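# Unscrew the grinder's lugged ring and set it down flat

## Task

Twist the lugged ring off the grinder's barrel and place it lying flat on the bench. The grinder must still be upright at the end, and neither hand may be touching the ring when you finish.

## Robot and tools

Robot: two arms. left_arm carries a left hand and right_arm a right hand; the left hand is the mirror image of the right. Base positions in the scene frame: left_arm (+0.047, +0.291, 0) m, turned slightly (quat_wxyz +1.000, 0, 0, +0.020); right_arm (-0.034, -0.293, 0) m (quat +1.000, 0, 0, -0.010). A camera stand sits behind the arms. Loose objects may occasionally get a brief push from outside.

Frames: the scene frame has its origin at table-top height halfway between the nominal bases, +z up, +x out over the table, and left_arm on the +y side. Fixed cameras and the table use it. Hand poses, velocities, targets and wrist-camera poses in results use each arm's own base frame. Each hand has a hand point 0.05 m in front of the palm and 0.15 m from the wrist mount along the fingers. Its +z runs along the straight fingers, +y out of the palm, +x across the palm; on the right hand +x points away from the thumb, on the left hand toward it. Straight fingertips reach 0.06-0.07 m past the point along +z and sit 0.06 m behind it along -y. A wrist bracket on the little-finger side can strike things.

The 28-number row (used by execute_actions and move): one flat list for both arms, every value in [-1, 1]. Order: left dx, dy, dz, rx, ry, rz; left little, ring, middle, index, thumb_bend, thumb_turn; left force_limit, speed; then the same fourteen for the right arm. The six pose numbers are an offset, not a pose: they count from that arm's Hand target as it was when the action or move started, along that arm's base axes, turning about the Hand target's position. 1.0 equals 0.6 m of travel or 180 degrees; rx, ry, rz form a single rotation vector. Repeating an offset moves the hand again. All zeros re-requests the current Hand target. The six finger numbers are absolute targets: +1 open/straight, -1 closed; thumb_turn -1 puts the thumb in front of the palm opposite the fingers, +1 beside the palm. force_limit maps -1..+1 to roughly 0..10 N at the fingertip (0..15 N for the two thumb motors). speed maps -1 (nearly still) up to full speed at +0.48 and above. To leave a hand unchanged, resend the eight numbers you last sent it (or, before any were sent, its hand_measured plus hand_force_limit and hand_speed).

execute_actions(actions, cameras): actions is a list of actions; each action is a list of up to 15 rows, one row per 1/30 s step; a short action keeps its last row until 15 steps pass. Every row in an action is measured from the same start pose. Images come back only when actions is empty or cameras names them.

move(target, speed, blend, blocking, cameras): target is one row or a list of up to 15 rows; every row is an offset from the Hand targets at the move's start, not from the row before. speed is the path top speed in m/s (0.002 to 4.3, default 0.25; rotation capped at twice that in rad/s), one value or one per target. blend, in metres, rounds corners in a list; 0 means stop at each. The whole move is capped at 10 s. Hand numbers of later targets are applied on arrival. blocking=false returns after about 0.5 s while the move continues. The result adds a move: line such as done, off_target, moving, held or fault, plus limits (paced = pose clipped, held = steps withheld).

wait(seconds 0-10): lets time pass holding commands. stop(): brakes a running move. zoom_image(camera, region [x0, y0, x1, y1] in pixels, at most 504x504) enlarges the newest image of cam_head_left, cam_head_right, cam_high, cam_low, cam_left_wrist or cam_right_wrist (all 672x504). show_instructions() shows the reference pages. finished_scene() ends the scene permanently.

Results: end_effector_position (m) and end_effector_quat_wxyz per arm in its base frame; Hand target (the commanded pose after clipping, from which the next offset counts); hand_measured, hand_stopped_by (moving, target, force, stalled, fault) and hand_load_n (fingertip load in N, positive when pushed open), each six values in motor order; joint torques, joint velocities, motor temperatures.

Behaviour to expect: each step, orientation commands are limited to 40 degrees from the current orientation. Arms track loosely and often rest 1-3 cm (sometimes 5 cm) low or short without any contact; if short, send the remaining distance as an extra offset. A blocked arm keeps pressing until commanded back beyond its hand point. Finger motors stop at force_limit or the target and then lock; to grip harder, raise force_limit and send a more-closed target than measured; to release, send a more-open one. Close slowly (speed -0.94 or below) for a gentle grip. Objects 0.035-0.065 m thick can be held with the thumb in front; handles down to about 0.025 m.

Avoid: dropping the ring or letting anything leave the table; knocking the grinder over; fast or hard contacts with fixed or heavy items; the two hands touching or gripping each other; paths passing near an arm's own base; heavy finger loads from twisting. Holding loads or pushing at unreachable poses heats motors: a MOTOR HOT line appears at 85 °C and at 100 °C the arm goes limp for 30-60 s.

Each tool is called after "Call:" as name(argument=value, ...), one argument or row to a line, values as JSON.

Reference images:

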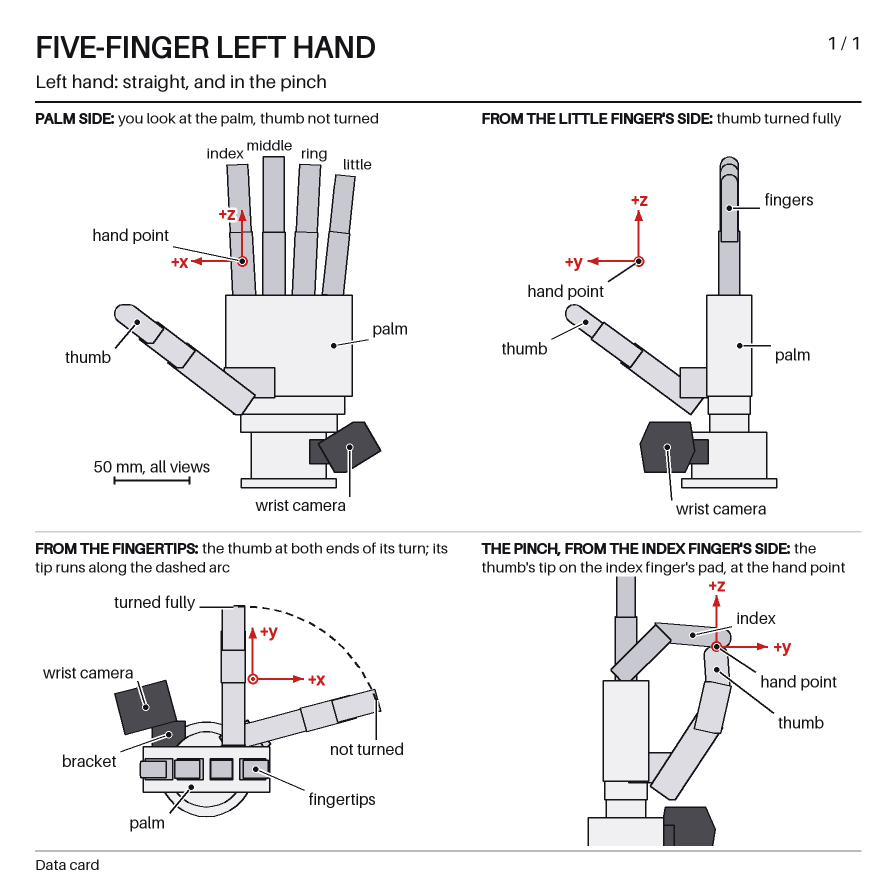

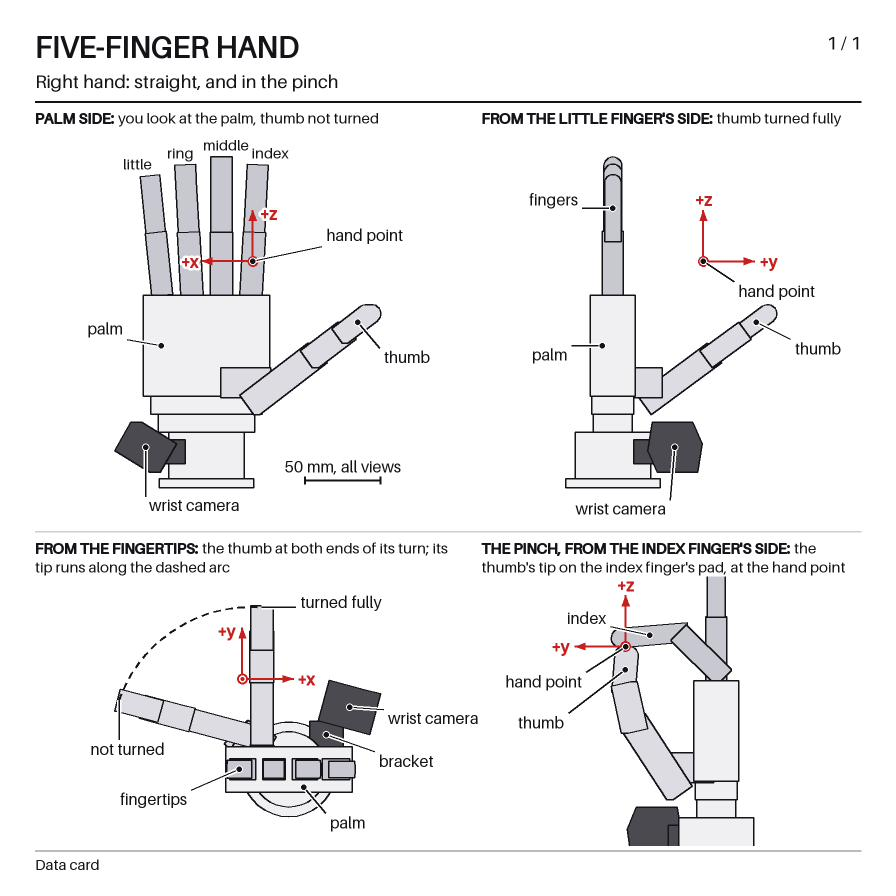

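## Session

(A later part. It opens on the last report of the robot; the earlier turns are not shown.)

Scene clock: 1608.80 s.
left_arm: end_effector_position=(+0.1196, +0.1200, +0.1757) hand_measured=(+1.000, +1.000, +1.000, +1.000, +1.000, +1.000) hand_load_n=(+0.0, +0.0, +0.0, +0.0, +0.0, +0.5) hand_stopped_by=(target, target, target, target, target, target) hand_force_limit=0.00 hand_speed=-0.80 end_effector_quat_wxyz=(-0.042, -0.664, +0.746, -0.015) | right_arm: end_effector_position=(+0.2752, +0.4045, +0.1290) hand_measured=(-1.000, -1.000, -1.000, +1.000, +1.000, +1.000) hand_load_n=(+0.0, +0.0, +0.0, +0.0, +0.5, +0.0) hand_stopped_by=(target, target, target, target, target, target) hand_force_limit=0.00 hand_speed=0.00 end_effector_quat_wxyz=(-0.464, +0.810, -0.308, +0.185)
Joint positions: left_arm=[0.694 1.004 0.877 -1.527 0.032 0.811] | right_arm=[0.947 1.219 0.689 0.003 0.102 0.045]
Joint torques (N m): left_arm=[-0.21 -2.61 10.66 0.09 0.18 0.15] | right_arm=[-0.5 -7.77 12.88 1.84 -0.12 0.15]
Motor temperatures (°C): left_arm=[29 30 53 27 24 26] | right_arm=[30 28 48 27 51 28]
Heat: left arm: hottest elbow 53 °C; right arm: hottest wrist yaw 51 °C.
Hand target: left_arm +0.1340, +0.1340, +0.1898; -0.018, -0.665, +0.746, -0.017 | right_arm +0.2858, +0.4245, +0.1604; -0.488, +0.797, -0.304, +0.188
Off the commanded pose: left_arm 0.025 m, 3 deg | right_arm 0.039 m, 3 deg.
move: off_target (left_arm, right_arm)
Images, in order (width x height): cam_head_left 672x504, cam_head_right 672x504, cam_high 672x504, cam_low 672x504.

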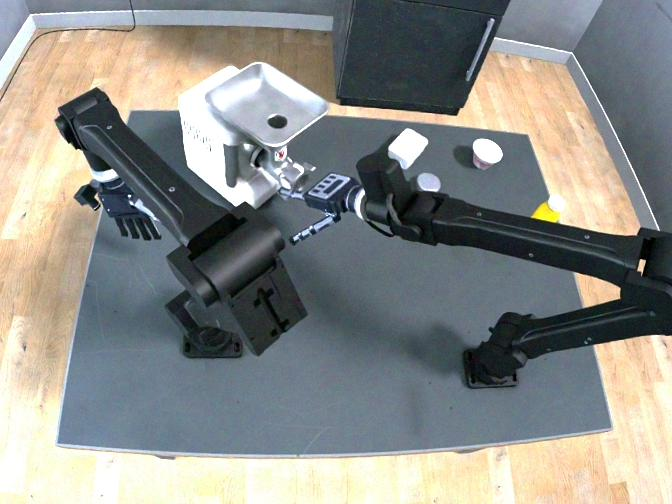

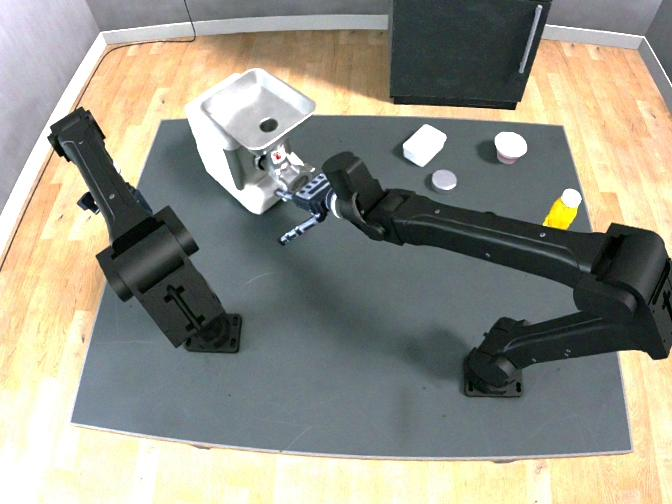

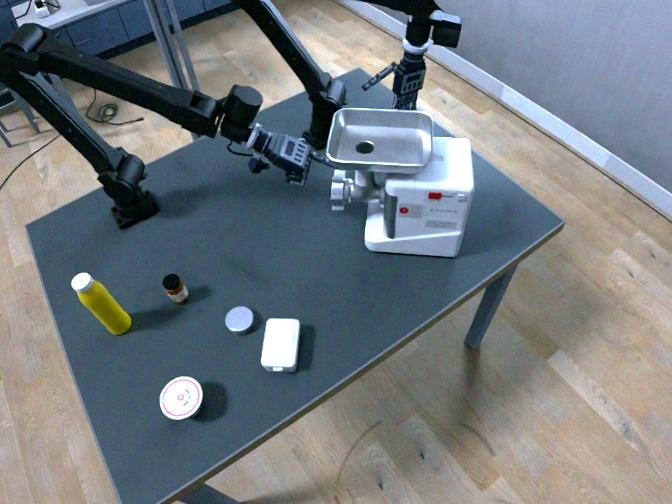

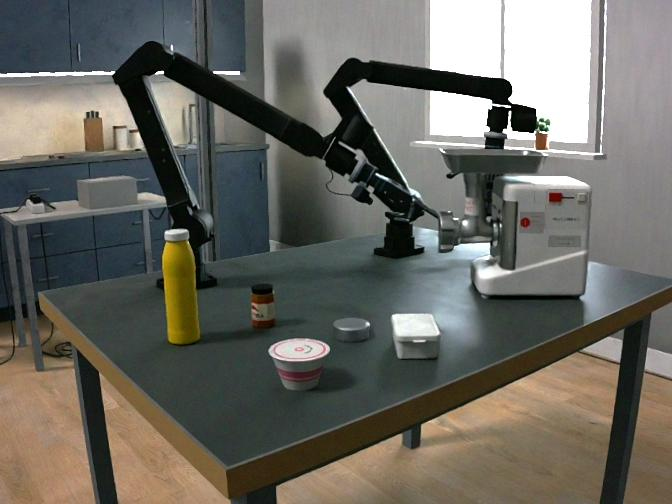

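Call:
move(
  target=[0,0,0,0,0,0,1,1,1,1,1,1,0,-0.8,0.0225,-0.02,-0.012,0,0,0,-1,-1,-1,1,1,1,0,0],
  speed=0.08,
  cameras=["cam_head_left","cam_head_right","cam_high","cam_low"],
)

Call:
zoom_image(
  camera="cam_head_left",
  region=[240, 140, 352, 216],
)

Call:
zoom_image(
  camera="cam_low",
  region=[380, 180, 506, 264],
)

Scene clock: 1617.37 s.
left_arm: end_effector_position=(+0.1196, +0.1200, +0.1757) hand_measured=(+1.000, +1.000, +1.000, +1.000, +1.000, +1.000) hand_load_n=(+0.0, +0.0, +0.0, +0.0, +0.0, +0.0) hand_stopped_by=(target, target, target, target, target, target) hand_force_limit=0.00 hand_speed=-0.80 end_effector_quat_wxyz=(-0.042, -0.664, +0.746, -0.015) | right_arm: end_effector_position=(+0.2811, +0.3996, +0.1291) hand_measured=(-1.000, -1.000, -1.000, +1.000, +1.000, +1.000) hand_load_n=(+0.0, +0.0, +0.5, +0.0, +0.0, +0.0) hand_stopped_by=(target, target, target, target, target, target) hand_force_limit=0.00 hand_speed=0.00 end_effector_quat_wxyz=(-0.466, +0.811, -0.307, +0.177)
Joint positions: left_arm=[0.694 1.004 0.877 -1.527 0.032 0.811] | right_arm=[0.915 1.219 0.689 0.003 0.059 0.034]
Joint torques (N m): left_arm=[-0.62 -2.67 10.56 0.08 0.23 0.15] | right_arm=[-1.73 -7.18 11.59 2.81 -0.13 0.04]
Heat: left arm: hottest elbow 53 °C; right arm: hottest wrist yaw 51 °C.
Hand target: left_arm +0.1340, +0.1340, +0.1898; -0.018, -0.665, +0.746, -0.017 | right_arm +0.2993, +0.4125, +0.1532; -0.488, +0.797, -0.304, +0.188
Off the commanded pose: left_arm 0.025 m, 3 deg | right_arm 0.033 m, 3 deg.
move: off_target (left_arm, right_arm)
Images, in order (width x height): cam_head_left 672x504, cam_head_right 672x504, cam_high 672x504, cam_low 672x504.

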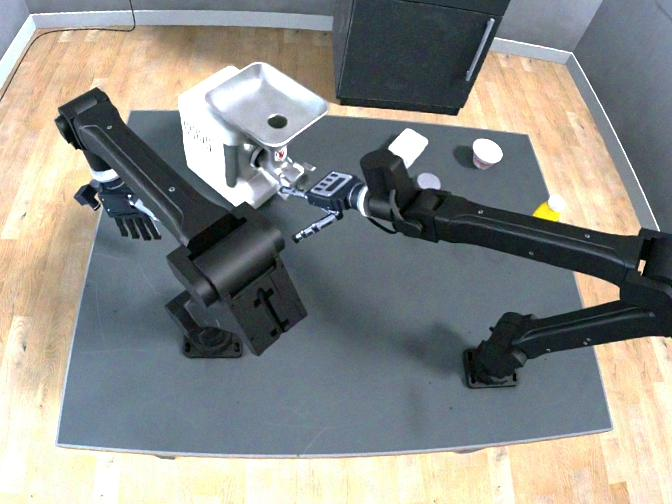

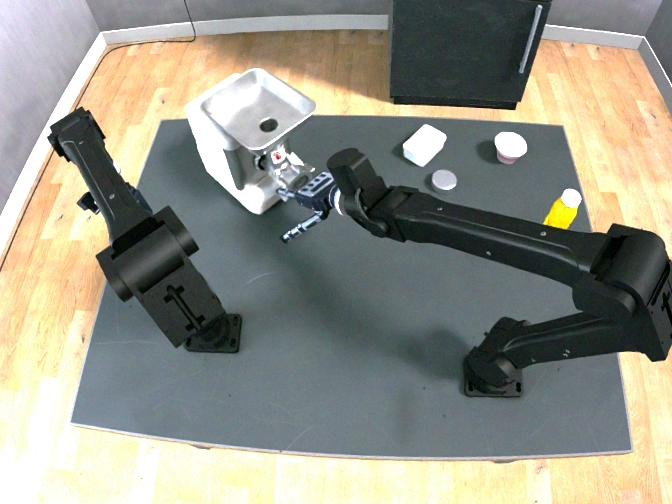

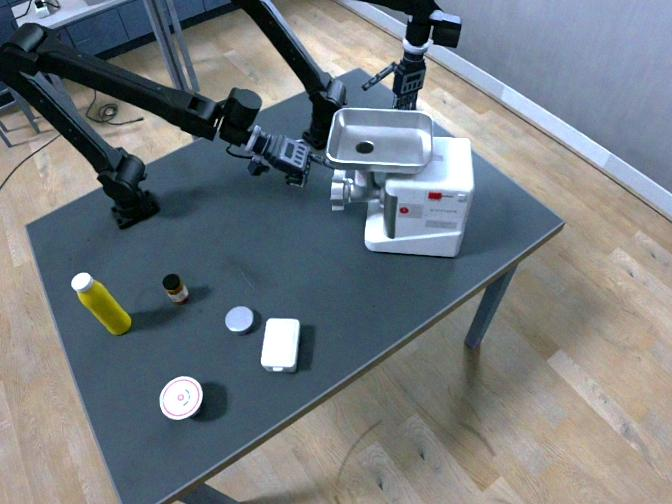

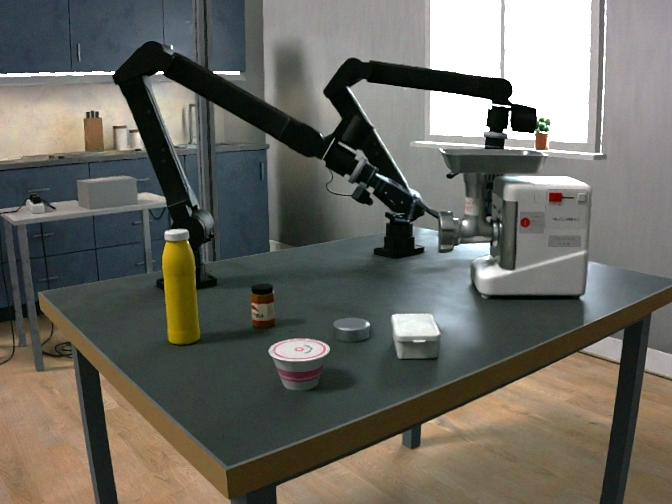

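Scaled by 4.500 from the camera's 672x504 image, which has a finer 960x720 frame.

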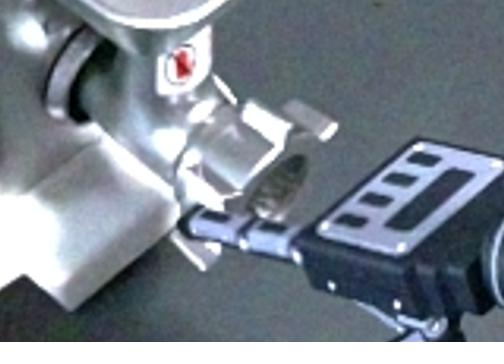

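Scaled by 4.000 from the camera's 672x504 image, which has a finer 960x720 frame.

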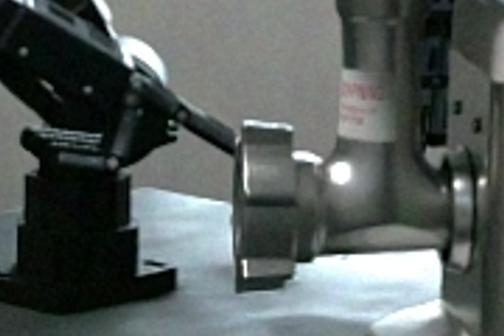

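Call:
move(
  target=[0,0,0,0,0,0,1,1,1,1,1,1,0,-0.8,0.01,-0.0088,-0.05,0,0,0,-1,-1,-1,1,1,1,0,0],
  speed=0.08,
  cameras=["cam_head_left","cam_head_right","cam_low"],
)

Call:
zoom_image(
  camera="cam_head_left",
  region=[240, 140, 352, 216],
)

Call:
zoom_image(
  camera="cam_low",
  region=[380, 180, 506, 264],
)

Scene clock: 1634.73 s.
left_arm: end_effector_position=(+0.1196, +0.1200, +0.1757) hand_measured=(+1.000, +1.000, +1.000, +1.000, +1.000, +1.000) hand_load_n=(+0.5, +0.0, +0.0, +0.0, +0.0, +0.0) hand_stopped_by=(target, target, target, target, target, target) hand_force_limit=0.00 hand_speed=-0.80 end_effector_quat_wxyz=(-0.042, -0.664, +0.746, -0.015) | right_arm: end_effector_position=(+0.2964, +0.4100, +0.1226) hand_measured=(-1.000, -1.000, -1.000, +1.000, +1.000, +1.000) hand_load_n=(+0.0, +0.0, +0.0, +0.0, +0.0, +0.0) hand_stopped_by=(target, target, target, target, target, target) hand_force_limit=0.00 hand_speed=0.00 end_effector_quat_wxyz=(-0.484, +0.801, -0.302, +0.180)
Joint positions: left_arm=[0.694 1.004 0.877 -1.527 0.032 0.811] | right_arm=[0.897 1.276 0.689 0.102 0.038 0.024]
Joint torques (N m): left_arm=[-0.03 -2.67 10.71 0.13 0.2 0.12] | right_arm=[-1.96 -7.82 7.45 2.96 -0.1 0.06]
Heat: left arm: hottest elbow 54 °C; right arm: hottest elbow 49 °C.
Hand target: left_arm +0.1340, +0.1340, +0.1898; -0.018, -0.665, +0.746, -0.017 | right_arm +0.3054, +0.4071, +0.1232; -0.488, +0.796, -0.304, +0.188
Off the commanded pose: left_arm 0.025 m, 3 deg | right_arm 0.009 m, 1 deg.
move: off_target (left_arm)
Images, in order (width x height): cam_head_left 672x504, cam_head_right 672x504, cam_low 672x504.

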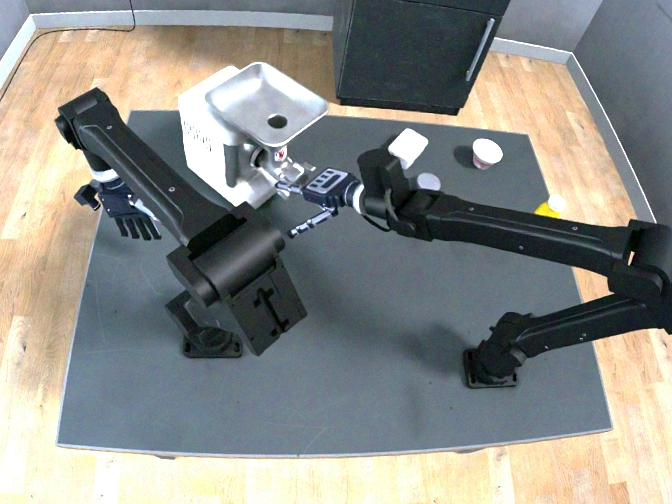

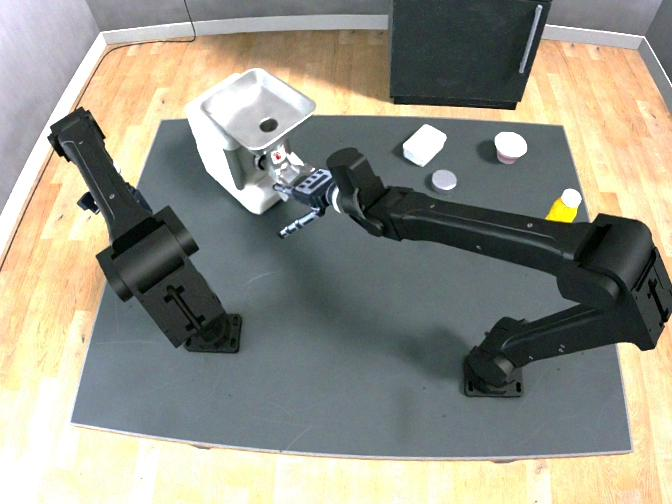

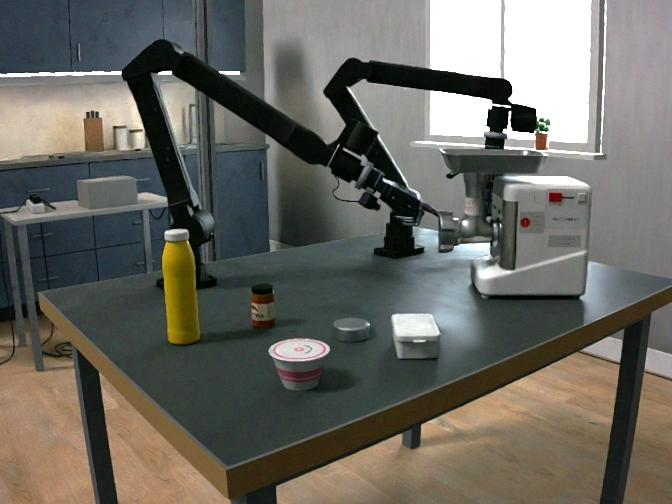

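Scaled by 4.500 from the camera's 672x504 image, which has a finer 960x720 frame.

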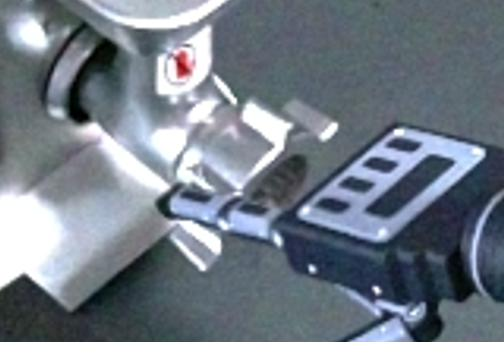

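Scaled by 4.000 from the camera's 672x504 image, which has a finer 960x720 frame.

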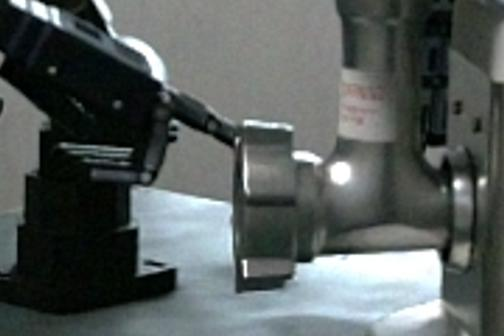

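Call:
move(
  target=[0,0,0,0,0,0,1,1,1,1,1,1,0,-0.8,0.002,-0.002,-0.06,0,0,0,-1,-1,-1,1,1,1,0,0],
  speed=0.06,
  cameras=["cam_head_left","cam_head_right","cam_low","cam_high"],
)

Call:
zoom_image(
  camera="cam_head_left",
  region=[240, 140, 352, 216],
)

Call:
zoom_image(
  camera="cam_low",
  region=[380, 180, 506, 264],
)

Scene clock: 1650.13 s.
left_arm: end_effector_position=(+0.1196, +0.1200, +0.1757) hand_measured=(+1.000, +1.000, +1.000, +1.000, +1.000, +1.000) hand_load_n=(+0.0, +0.0, +0.0, +0.0, +0.0, +0.0) hand_stopped_by=(target, target, target, target, target, target) hand_force_limit=0.00 hand_speed=-0.80 end_effector_quat_wxyz=(-0.042, -0.664, +0.746, -0.015) | right_arm: end_effector_position=(+0.2998, +0.4131, +0.0951) hand_measured=(-1.000, -1.000, -1.000, +1.000, +1.000, +1.000) hand_load_n=(+0.0, +0.0, +0.0, +0.0, +0.0, +0.0) hand_stopped_by=(target, target, target, target, target, target) hand_force_limit=0.00 hand_speed=0.00 end_effector_quat_wxyz=(-0.493, +0.796, -0.300, +0.182)
Joint positions: left_arm=[0.694 1.004 0.877 -1.527 0.032 0.811] | right_arm=[0.893 1.345 0.646 0.235 0.031 0.023]
Joint torques (N m): left_arm=[-0.56 -2.26 10.66 0.06 0.18 0.13] | right_arm=[-2.08 -7.65 6.3 2.69 -0.02 0.02]
Heat: left arm: hottest elbow 54 °C; right arm: hottest wrist yaw 48 °C.
Hand target: left_arm +0.1340, +0.1340, +0.1898; -0.018, -0.665, +0.746, -0.017 | right_arm +0.3063, +0.4060, +0.0870; -0.488, +0.797, -0.304, +0.188
Off the commanded pose: left_arm 0.025 m, 3 deg | right_arm 0.013 m, 1 deg.
move: off_target (left_arm, right_arm)
Images, in order (width x height): cam_head_left 672x504, cam_head_right 672x504, cam_high 672x504, cam_low 672x504.

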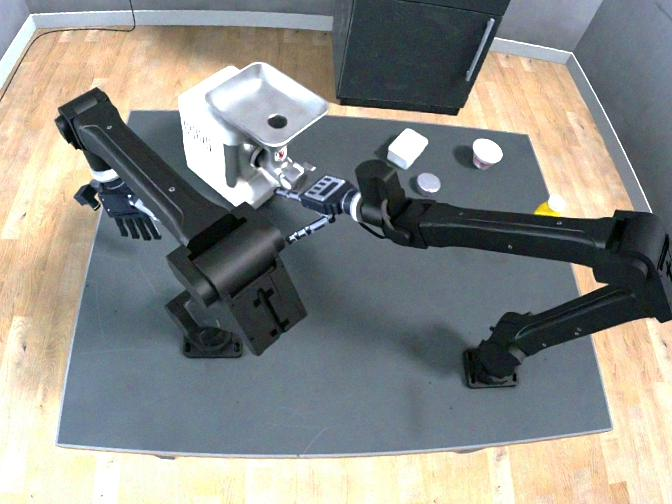

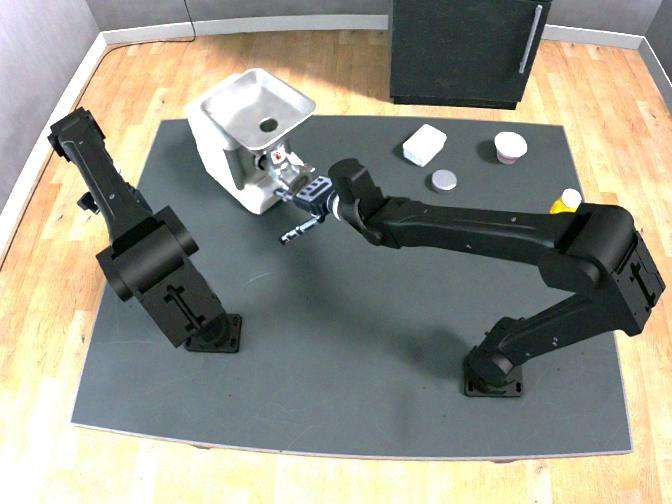

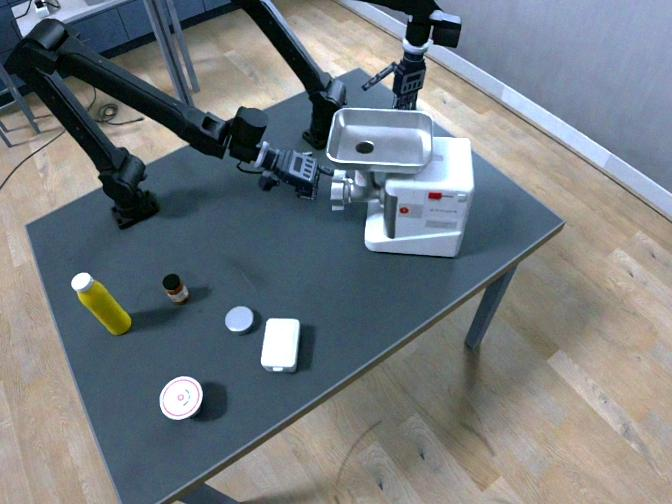

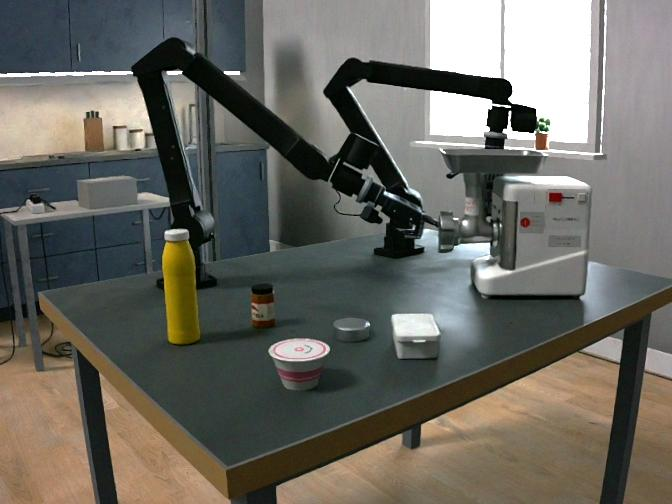

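Scaled by 4.500 from the camera's 672x504 image, which has a finer 960x720 frame.

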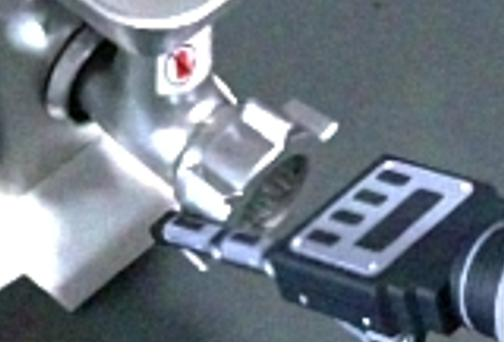

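Scaled by 4.000 from the camera's 672x504 image, which has a finer 960x720 frame.

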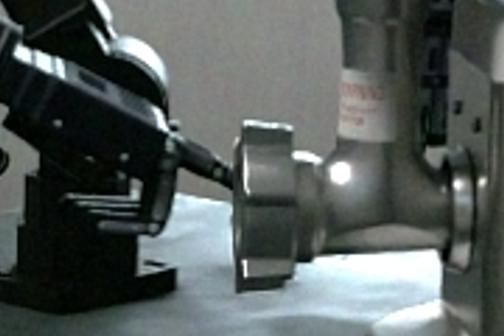

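Call:
move(
  target=[0,0,0,0,0,0,1,1,1,1,1,1,0,-0.8,0.012,-0.011,-0.05,0,0,0,-1,-1,-1,1,1,1,0,0],
  speed=0.06,
  cameras=["cam_head_left","cam_head_right","cam_low","cam_high"],
)

Call:
zoom_image(
  camera="cam_head_left",
  region=[240, 140, 352, 216],
)

Call:
zoom_image(
  camera="cam_low",
  region=[380, 180, 506, 264],
)

Scene clock: 1666.03 s.
left_arm: end_effector_position=(+0.1196, +0.1200, +0.1757) hand_measured=(+1.000, +1.000, +1.000, +1.000, +1.000, +1.000) hand_load_n=(+0.0, +0.0, +0.0, +0.0, -0.5, +0.0) hand_stopped_by=(target, target, target, target, target, target) hand_force_limit=0.00 hand_speed=-0.80 end_effector_quat_wxyz=(-0.042, -0.664, +0.746, -0.015) | right_arm: end_effector_position=(+0.3064, +0.4200, +0.0864) hand_measured=(-1.000, -1.000, -1.000, +1.000, +1.000, +1.000) hand_load_n=(+0.0, +0.0, +0.0, +0.5, +0.0, +0.0) hand_stopped_by=(target, target, target, target, target, target) hand_force_limit=0.00 hand_speed=0.00 end_effector_quat_wxyz=(-0.517, +0.784, -0.292, +0.180)
Joint positions: left_arm=[0.694 1.004 0.877 -1.527 0.032 0.811] | right_arm=[0.88 1.398 0.624 0.363 0 0.022]
Joint torques (N m): left_arm=[-0.26 -2.73 10.55 0.12 0.17 0.15] | right_arm=[-2.9 -6.83 4.74 1.95 0.29 -0.08]
Heat: left arm: hottest elbow 54 °C; right arm: hottest wrist yaw 47 °C.
Hand target: left_arm +0.1340, +0.1340, +0.1898; -0.018, -0.665, +0.746, -0.017 | right_arm +0.3137, +0.3994, +0.0572; -0.488, +0.796, -0.304, +0.188
Off the commanded pose: left_arm 0.025 m, 3 deg | right_arm 0.037 m, 4 deg.
move: off_target (left_arm, right_arm)
Images, in order (width x height): cam_head_left 672x504, cam_head_right 672x504, cam_high 672x504, cam_low 672x504.

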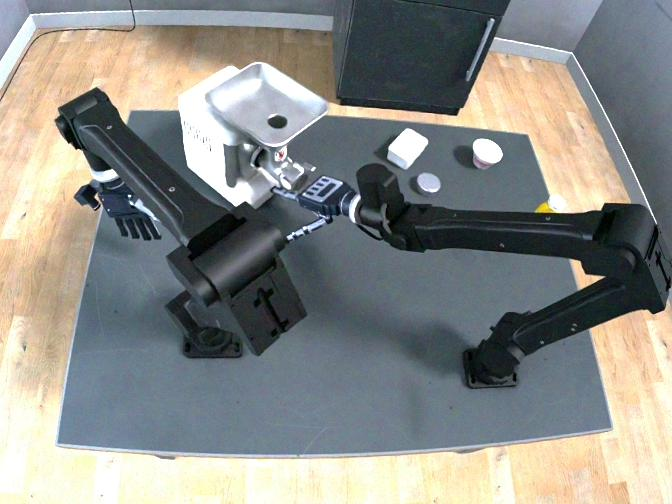

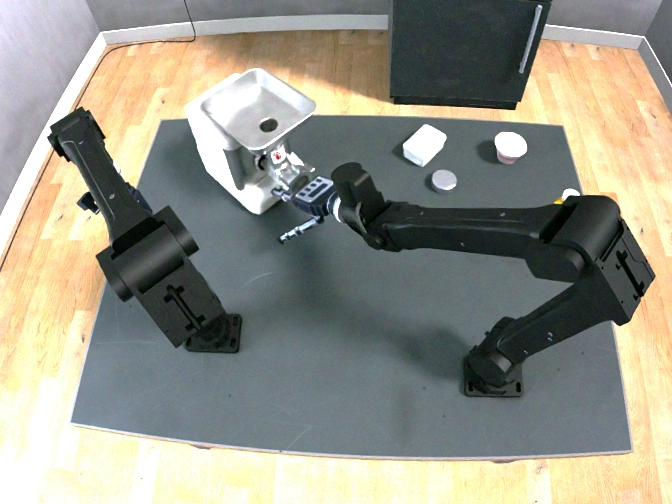

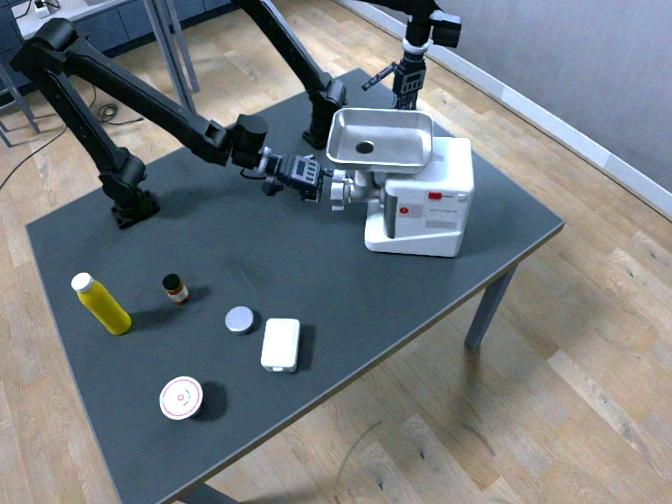

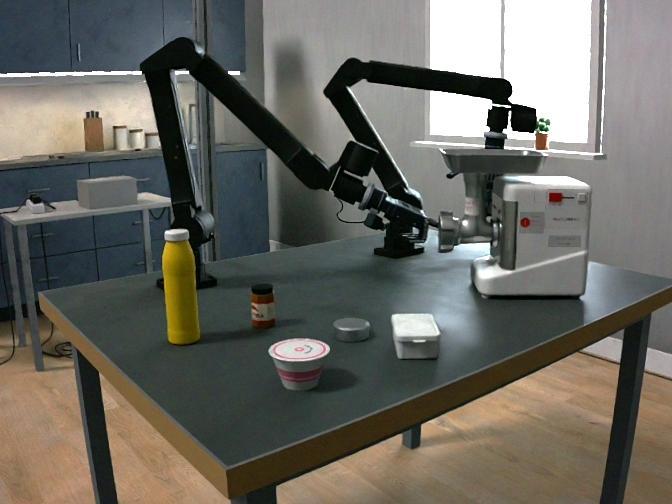

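Scaled by 4.500 from the camera's 672x504 image, which has a finer 960x720 frame.

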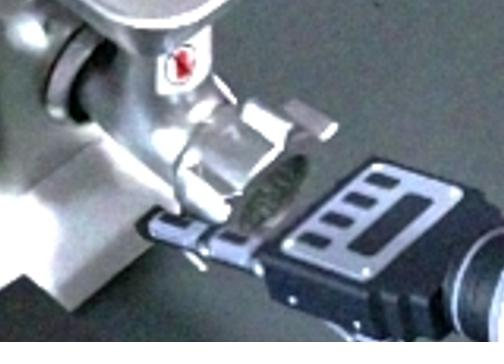

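Scaled by 4.000 from the camera's 672x504 image, which has a finer 960x720 frame.

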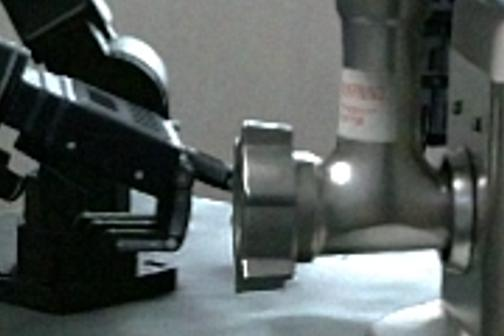

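Call:
move(
  target=[0,0,0,0,0,0,1,1,1,1,1,1,0,-0.8,-0.013,-0.015,-0.08,0,0,0,-1,-1,-1,1,1,1,0,0],
  speed=0.06,
  cameras=["cam_head_left","cam_head_right","cam_low","cam_high"],
)

Call:
zoom_image(
  camera="cam_head_left",
  region=[240, 140, 352, 216],
)

Call:
zoom_image(
  camera="cam_low",
  region=[380, 180, 506, 264],
)

Scene clock: 1682.07 s.
left_arm: end_effector_position=(+0.1196, +0.1200, +0.1757) hand_measured=(+1.000, +1.000, +1.000, +1.000, +1.000, +1.000) hand_load_n=(+0.0, +0.0, +0.0, +0.0, +0.0, +0.0) hand_stopped_by=(target, target, target, target, target, target) hand_force_limit=0.00 hand_speed=-0.80 end_effector_quat_wxyz=(-0.042, -0.664, +0.746, -0.015) | right_arm: end_effector_position=(+0.3085, +0.4243, +0.0749) hand_measured=(-1.000, -1.000, -1.000, +1.000, +1.000, +1.000) hand_load_n=(+0.0, +0.0, +0.0, +1.0, +0.0, +0.0) hand_stopped_by=(target, target, target, target, target, target) hand_force_limit=0.00 hand_speed=0.00 end_effector_quat_wxyz=(-0.553, +0.761, -0.281, +0.190)
Joint positions: left_arm=[0.694 1.004 0.877 -1.527 0.032 0.811] | right_arm=[0.88 1.464 0.569 0.574 -0.006 0.021]
Joint torques (N m): left_arm=[-0.73 -2.61 10.63 0.16 0.18 0.14] | right_arm=[-2.84 -4.37 2.14 0.31 0.54 -0.06]
Motor temperatures (°C): left_arm=[29 30 54 27 24 26] | right_arm=[29 29 42 27 46 28]
Heat: left arm: hottest elbow 54 °C; right arm: hottest wrist yaw 46 °C.
Hand target: left_arm +0.1340, +0.1340, +0.1898; -0.018, -0.665, +0.746, -0.017 | right_arm +0.3059, +0.3903, +0.0092; -0.488, +0.797, -0.304, +0.188
Off the commanded pose: left_arm 0.025 m, 3 deg | right_arm 0.074 m, 9 deg.
move: off_target (left_arm, right_arm)
Images, in order (width x height): cam_head_left 672x504, cam_head_right 672x504, cam_high 672x504, cam_low 672x504.

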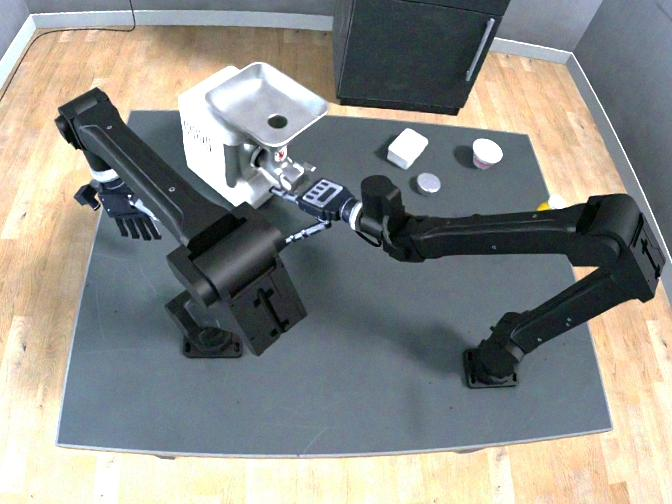

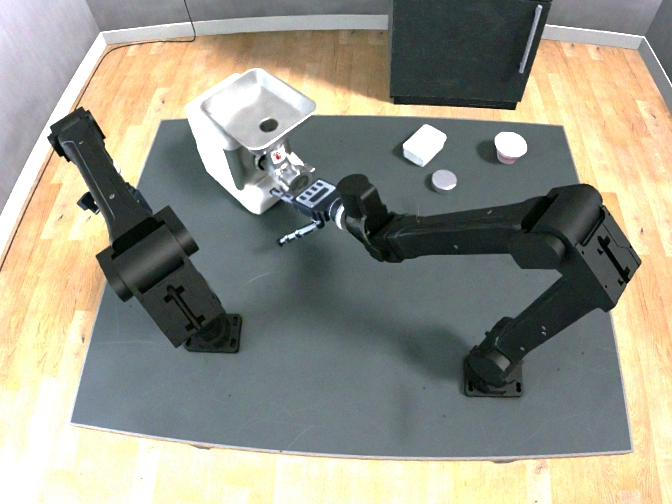

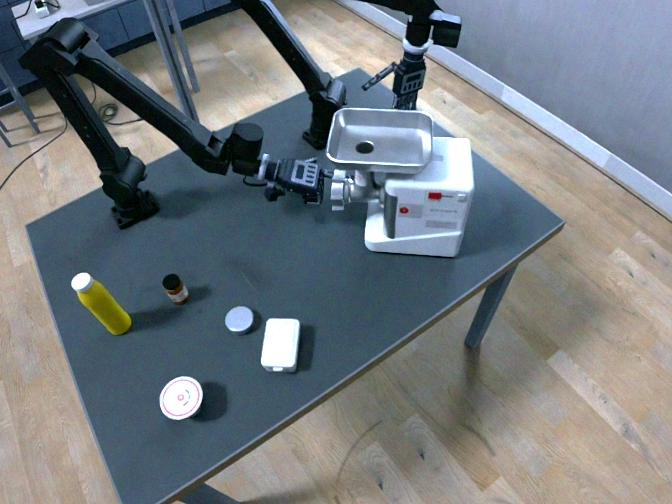

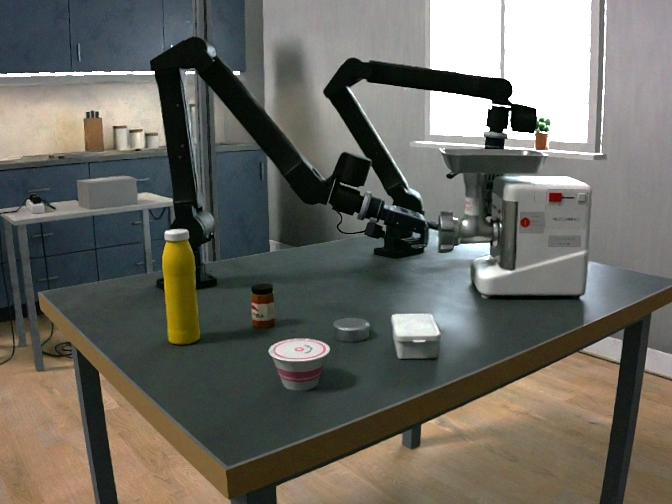

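Scaled by 4.500 from the camera's 672x504 image, which has a finer 960x720 frame.

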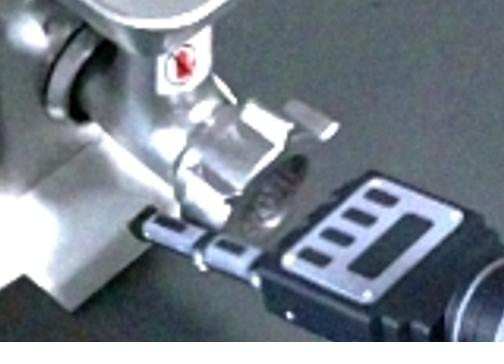

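Scaled by 4.000 from the camera's 672x504 image, which has a finer 960x720 frame.

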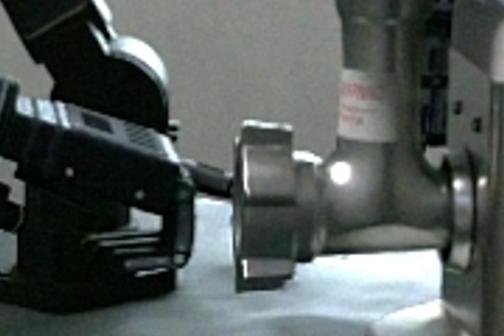

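Call:
zoom_image(
  camera="cam_head_left",
  region=[262, 156, 332, 208],
)

Call:
zoom_image(
  camera="cam_head_right",
  region=[262, 156, 332, 208],
)

Scaled by 7.200 from the camera's 672x504 image, which has a finer 960x720 frame.

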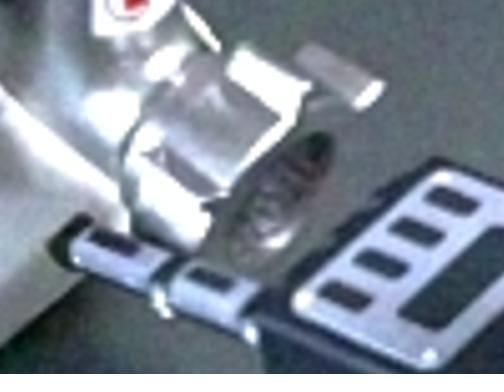

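Scaled by 7.200 from the camera's 672x504 image, which has a finer 960x720 frame.

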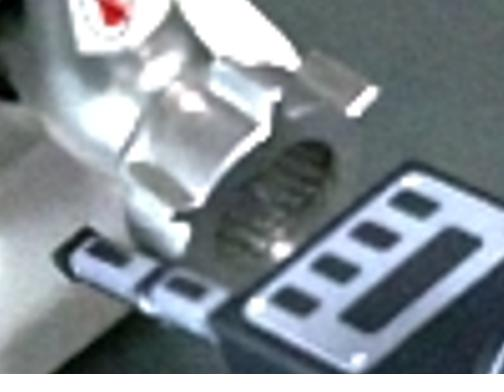

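Call:
move(
  target=[
    [0,0,0,0,0,0,1,1,1,1,1,1,0,-0.8,-0.008,0.068,0.146,0,0,0,-1,-1,-1,1,1,1,0,0],
    [0,0,0,0,0,0,1,1,1,1,1,1,0,-0.8,-0.0965,-0.0322,0.168,0,0,0,-1,-1,-1,1,1,1,0,0],
    [0,0,0,0,0,0,1,1,1,1,1,1,0,-0.8,-0.0615,0.0178,0.1513,0.125,-0.11,0.002,-1,-1,-1,1,1,1,0,0],
  ],
  speed=[0.08,0.12,0.12],
  blend=[0.005,0.02,0],
  cameras=["cam_head_left","cam_head_right","cam_low","cam_high"],
)

Call:
zoom_image(
  camera="cam_head_left",
  region=[240, 140, 352, 216],
)

Call:
zoom_image(
  camera="cam_low",
  region=[380, 180, 506, 264],
)

Call:
zoom_image(
  camera="cam_high",
  region=[260, 140, 386, 224],
)

Scene clock: 1839.90 s.
left_arm: end_effector_position=(+0.1196, +0.1200, +0.1757) hand_measured=(+1.000, +1.000, +1.000, +1.000, +1.000, +1.000) hand_load_n=(+0.0, +0.0, +0.0, +0.0, +0.0, +0.0) hand_stopped_by=(target, target, target, target, target, target) hand_force_limit=0.00 hand_speed=-0.80 end_effector_quat_wxyz=(-0.042, -0.664, +0.746, -0.015) | right_arm: end_effector_position=(+0.2750, +0.3988, +0.0997) hand_measured=(-1.000, -1.000, -1.000, +1.000, +1.000, +1.000) hand_load_n=(+0.0, +0.0, +0.0, +0.0, +0.0, +0.0) hand_stopped_by=(target, target, target, target, target, target) hand_force_limit=0.00 hand_speed=0.00 end_effector_quat_wxyz=(+0.675, -0.644, +0.252, -0.258)
Joint positions: left_arm=[0.694 1.004 0.877 -1.527 0.032 0.811] | right_arm=[0.952 1.565 0.324 1.284 0.118 0.003]
Joint torques (N m): left_arm=[-0.32 -2.67 10.56 0.03 0.2 0.14] | right_arm=[0.15 -7.24 3.25 2.99 -0.01 0.04]
Motor temperatures (°C): left_arm=[29 30 56 27 24 26] | right_arm=[29 28 35 27 39 28]
Heat: left arm: hottest elbow 56 °C; right arm: hottest wrist yaw 39 °C.
Hand target: left_arm +0.1340, +0.1340, +0.1898; -0.018, -0.665, +0.746, -0.017 | right_arm +0.2690, +0.4010, +0.1000; +0.678, -0.644, +0.244, -0.257
Off the commanded pose: left_arm 0.025 m, 3 deg | right_arm 0.006 m, 1 deg.
move: off_target (left_arm)
Images, in order (width x height): cam_head_left 672x504, cam_head_right 672x504, cam_high 672x504, cam_low 672x504.

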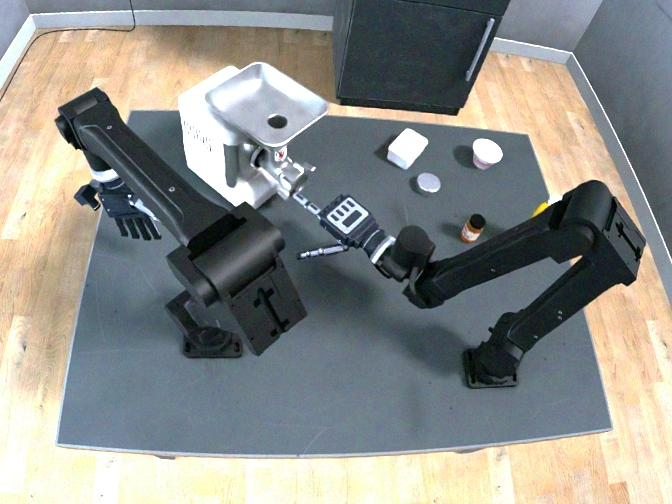

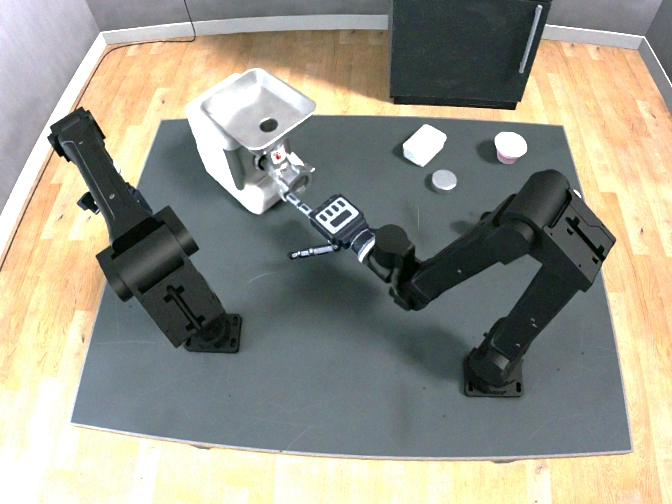

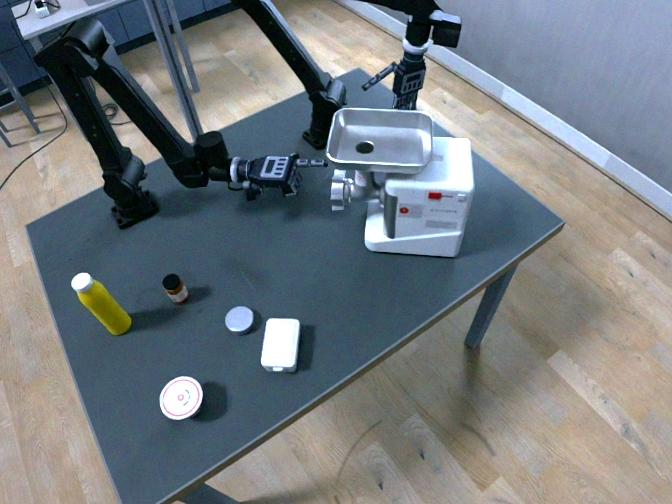

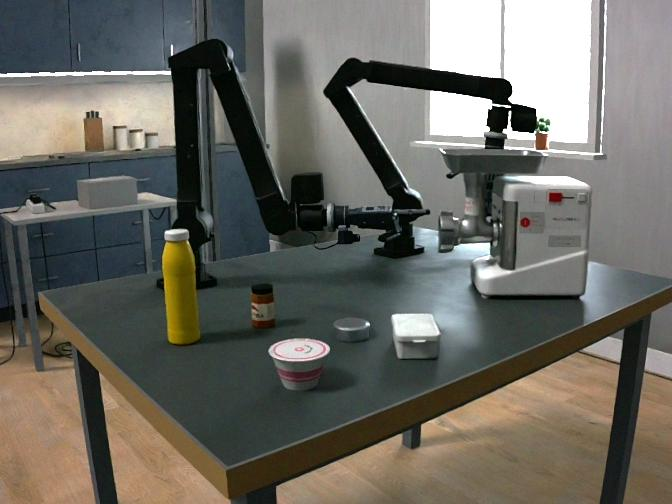

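Scaled by 4.500 from the camera's 672x504 image, which has a finer 960x720 frame.

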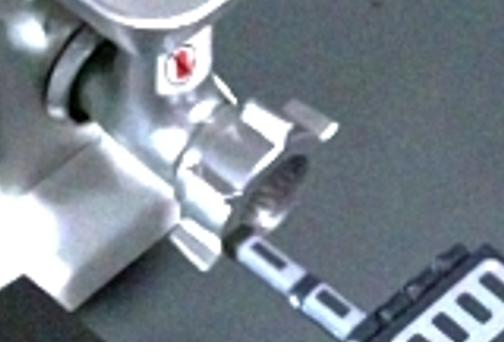

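Scaled by 4.000 from the camera's 672x504 image, which has a finer 960x720 frame.

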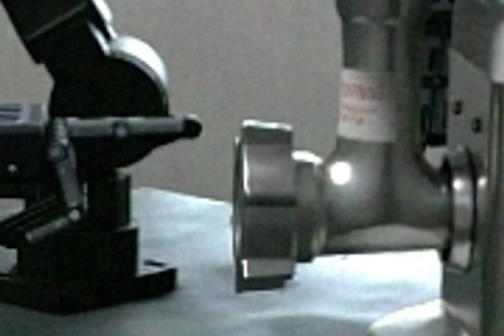

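Scaled by 4.000 from the camera's 672x504 image, which has a finer 960x720 frame.

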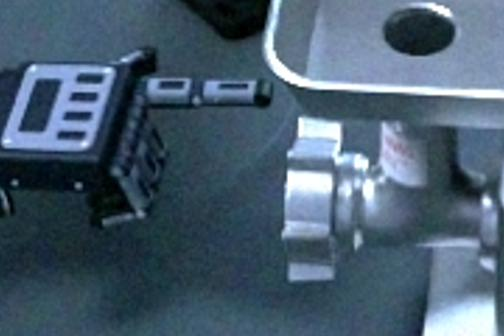

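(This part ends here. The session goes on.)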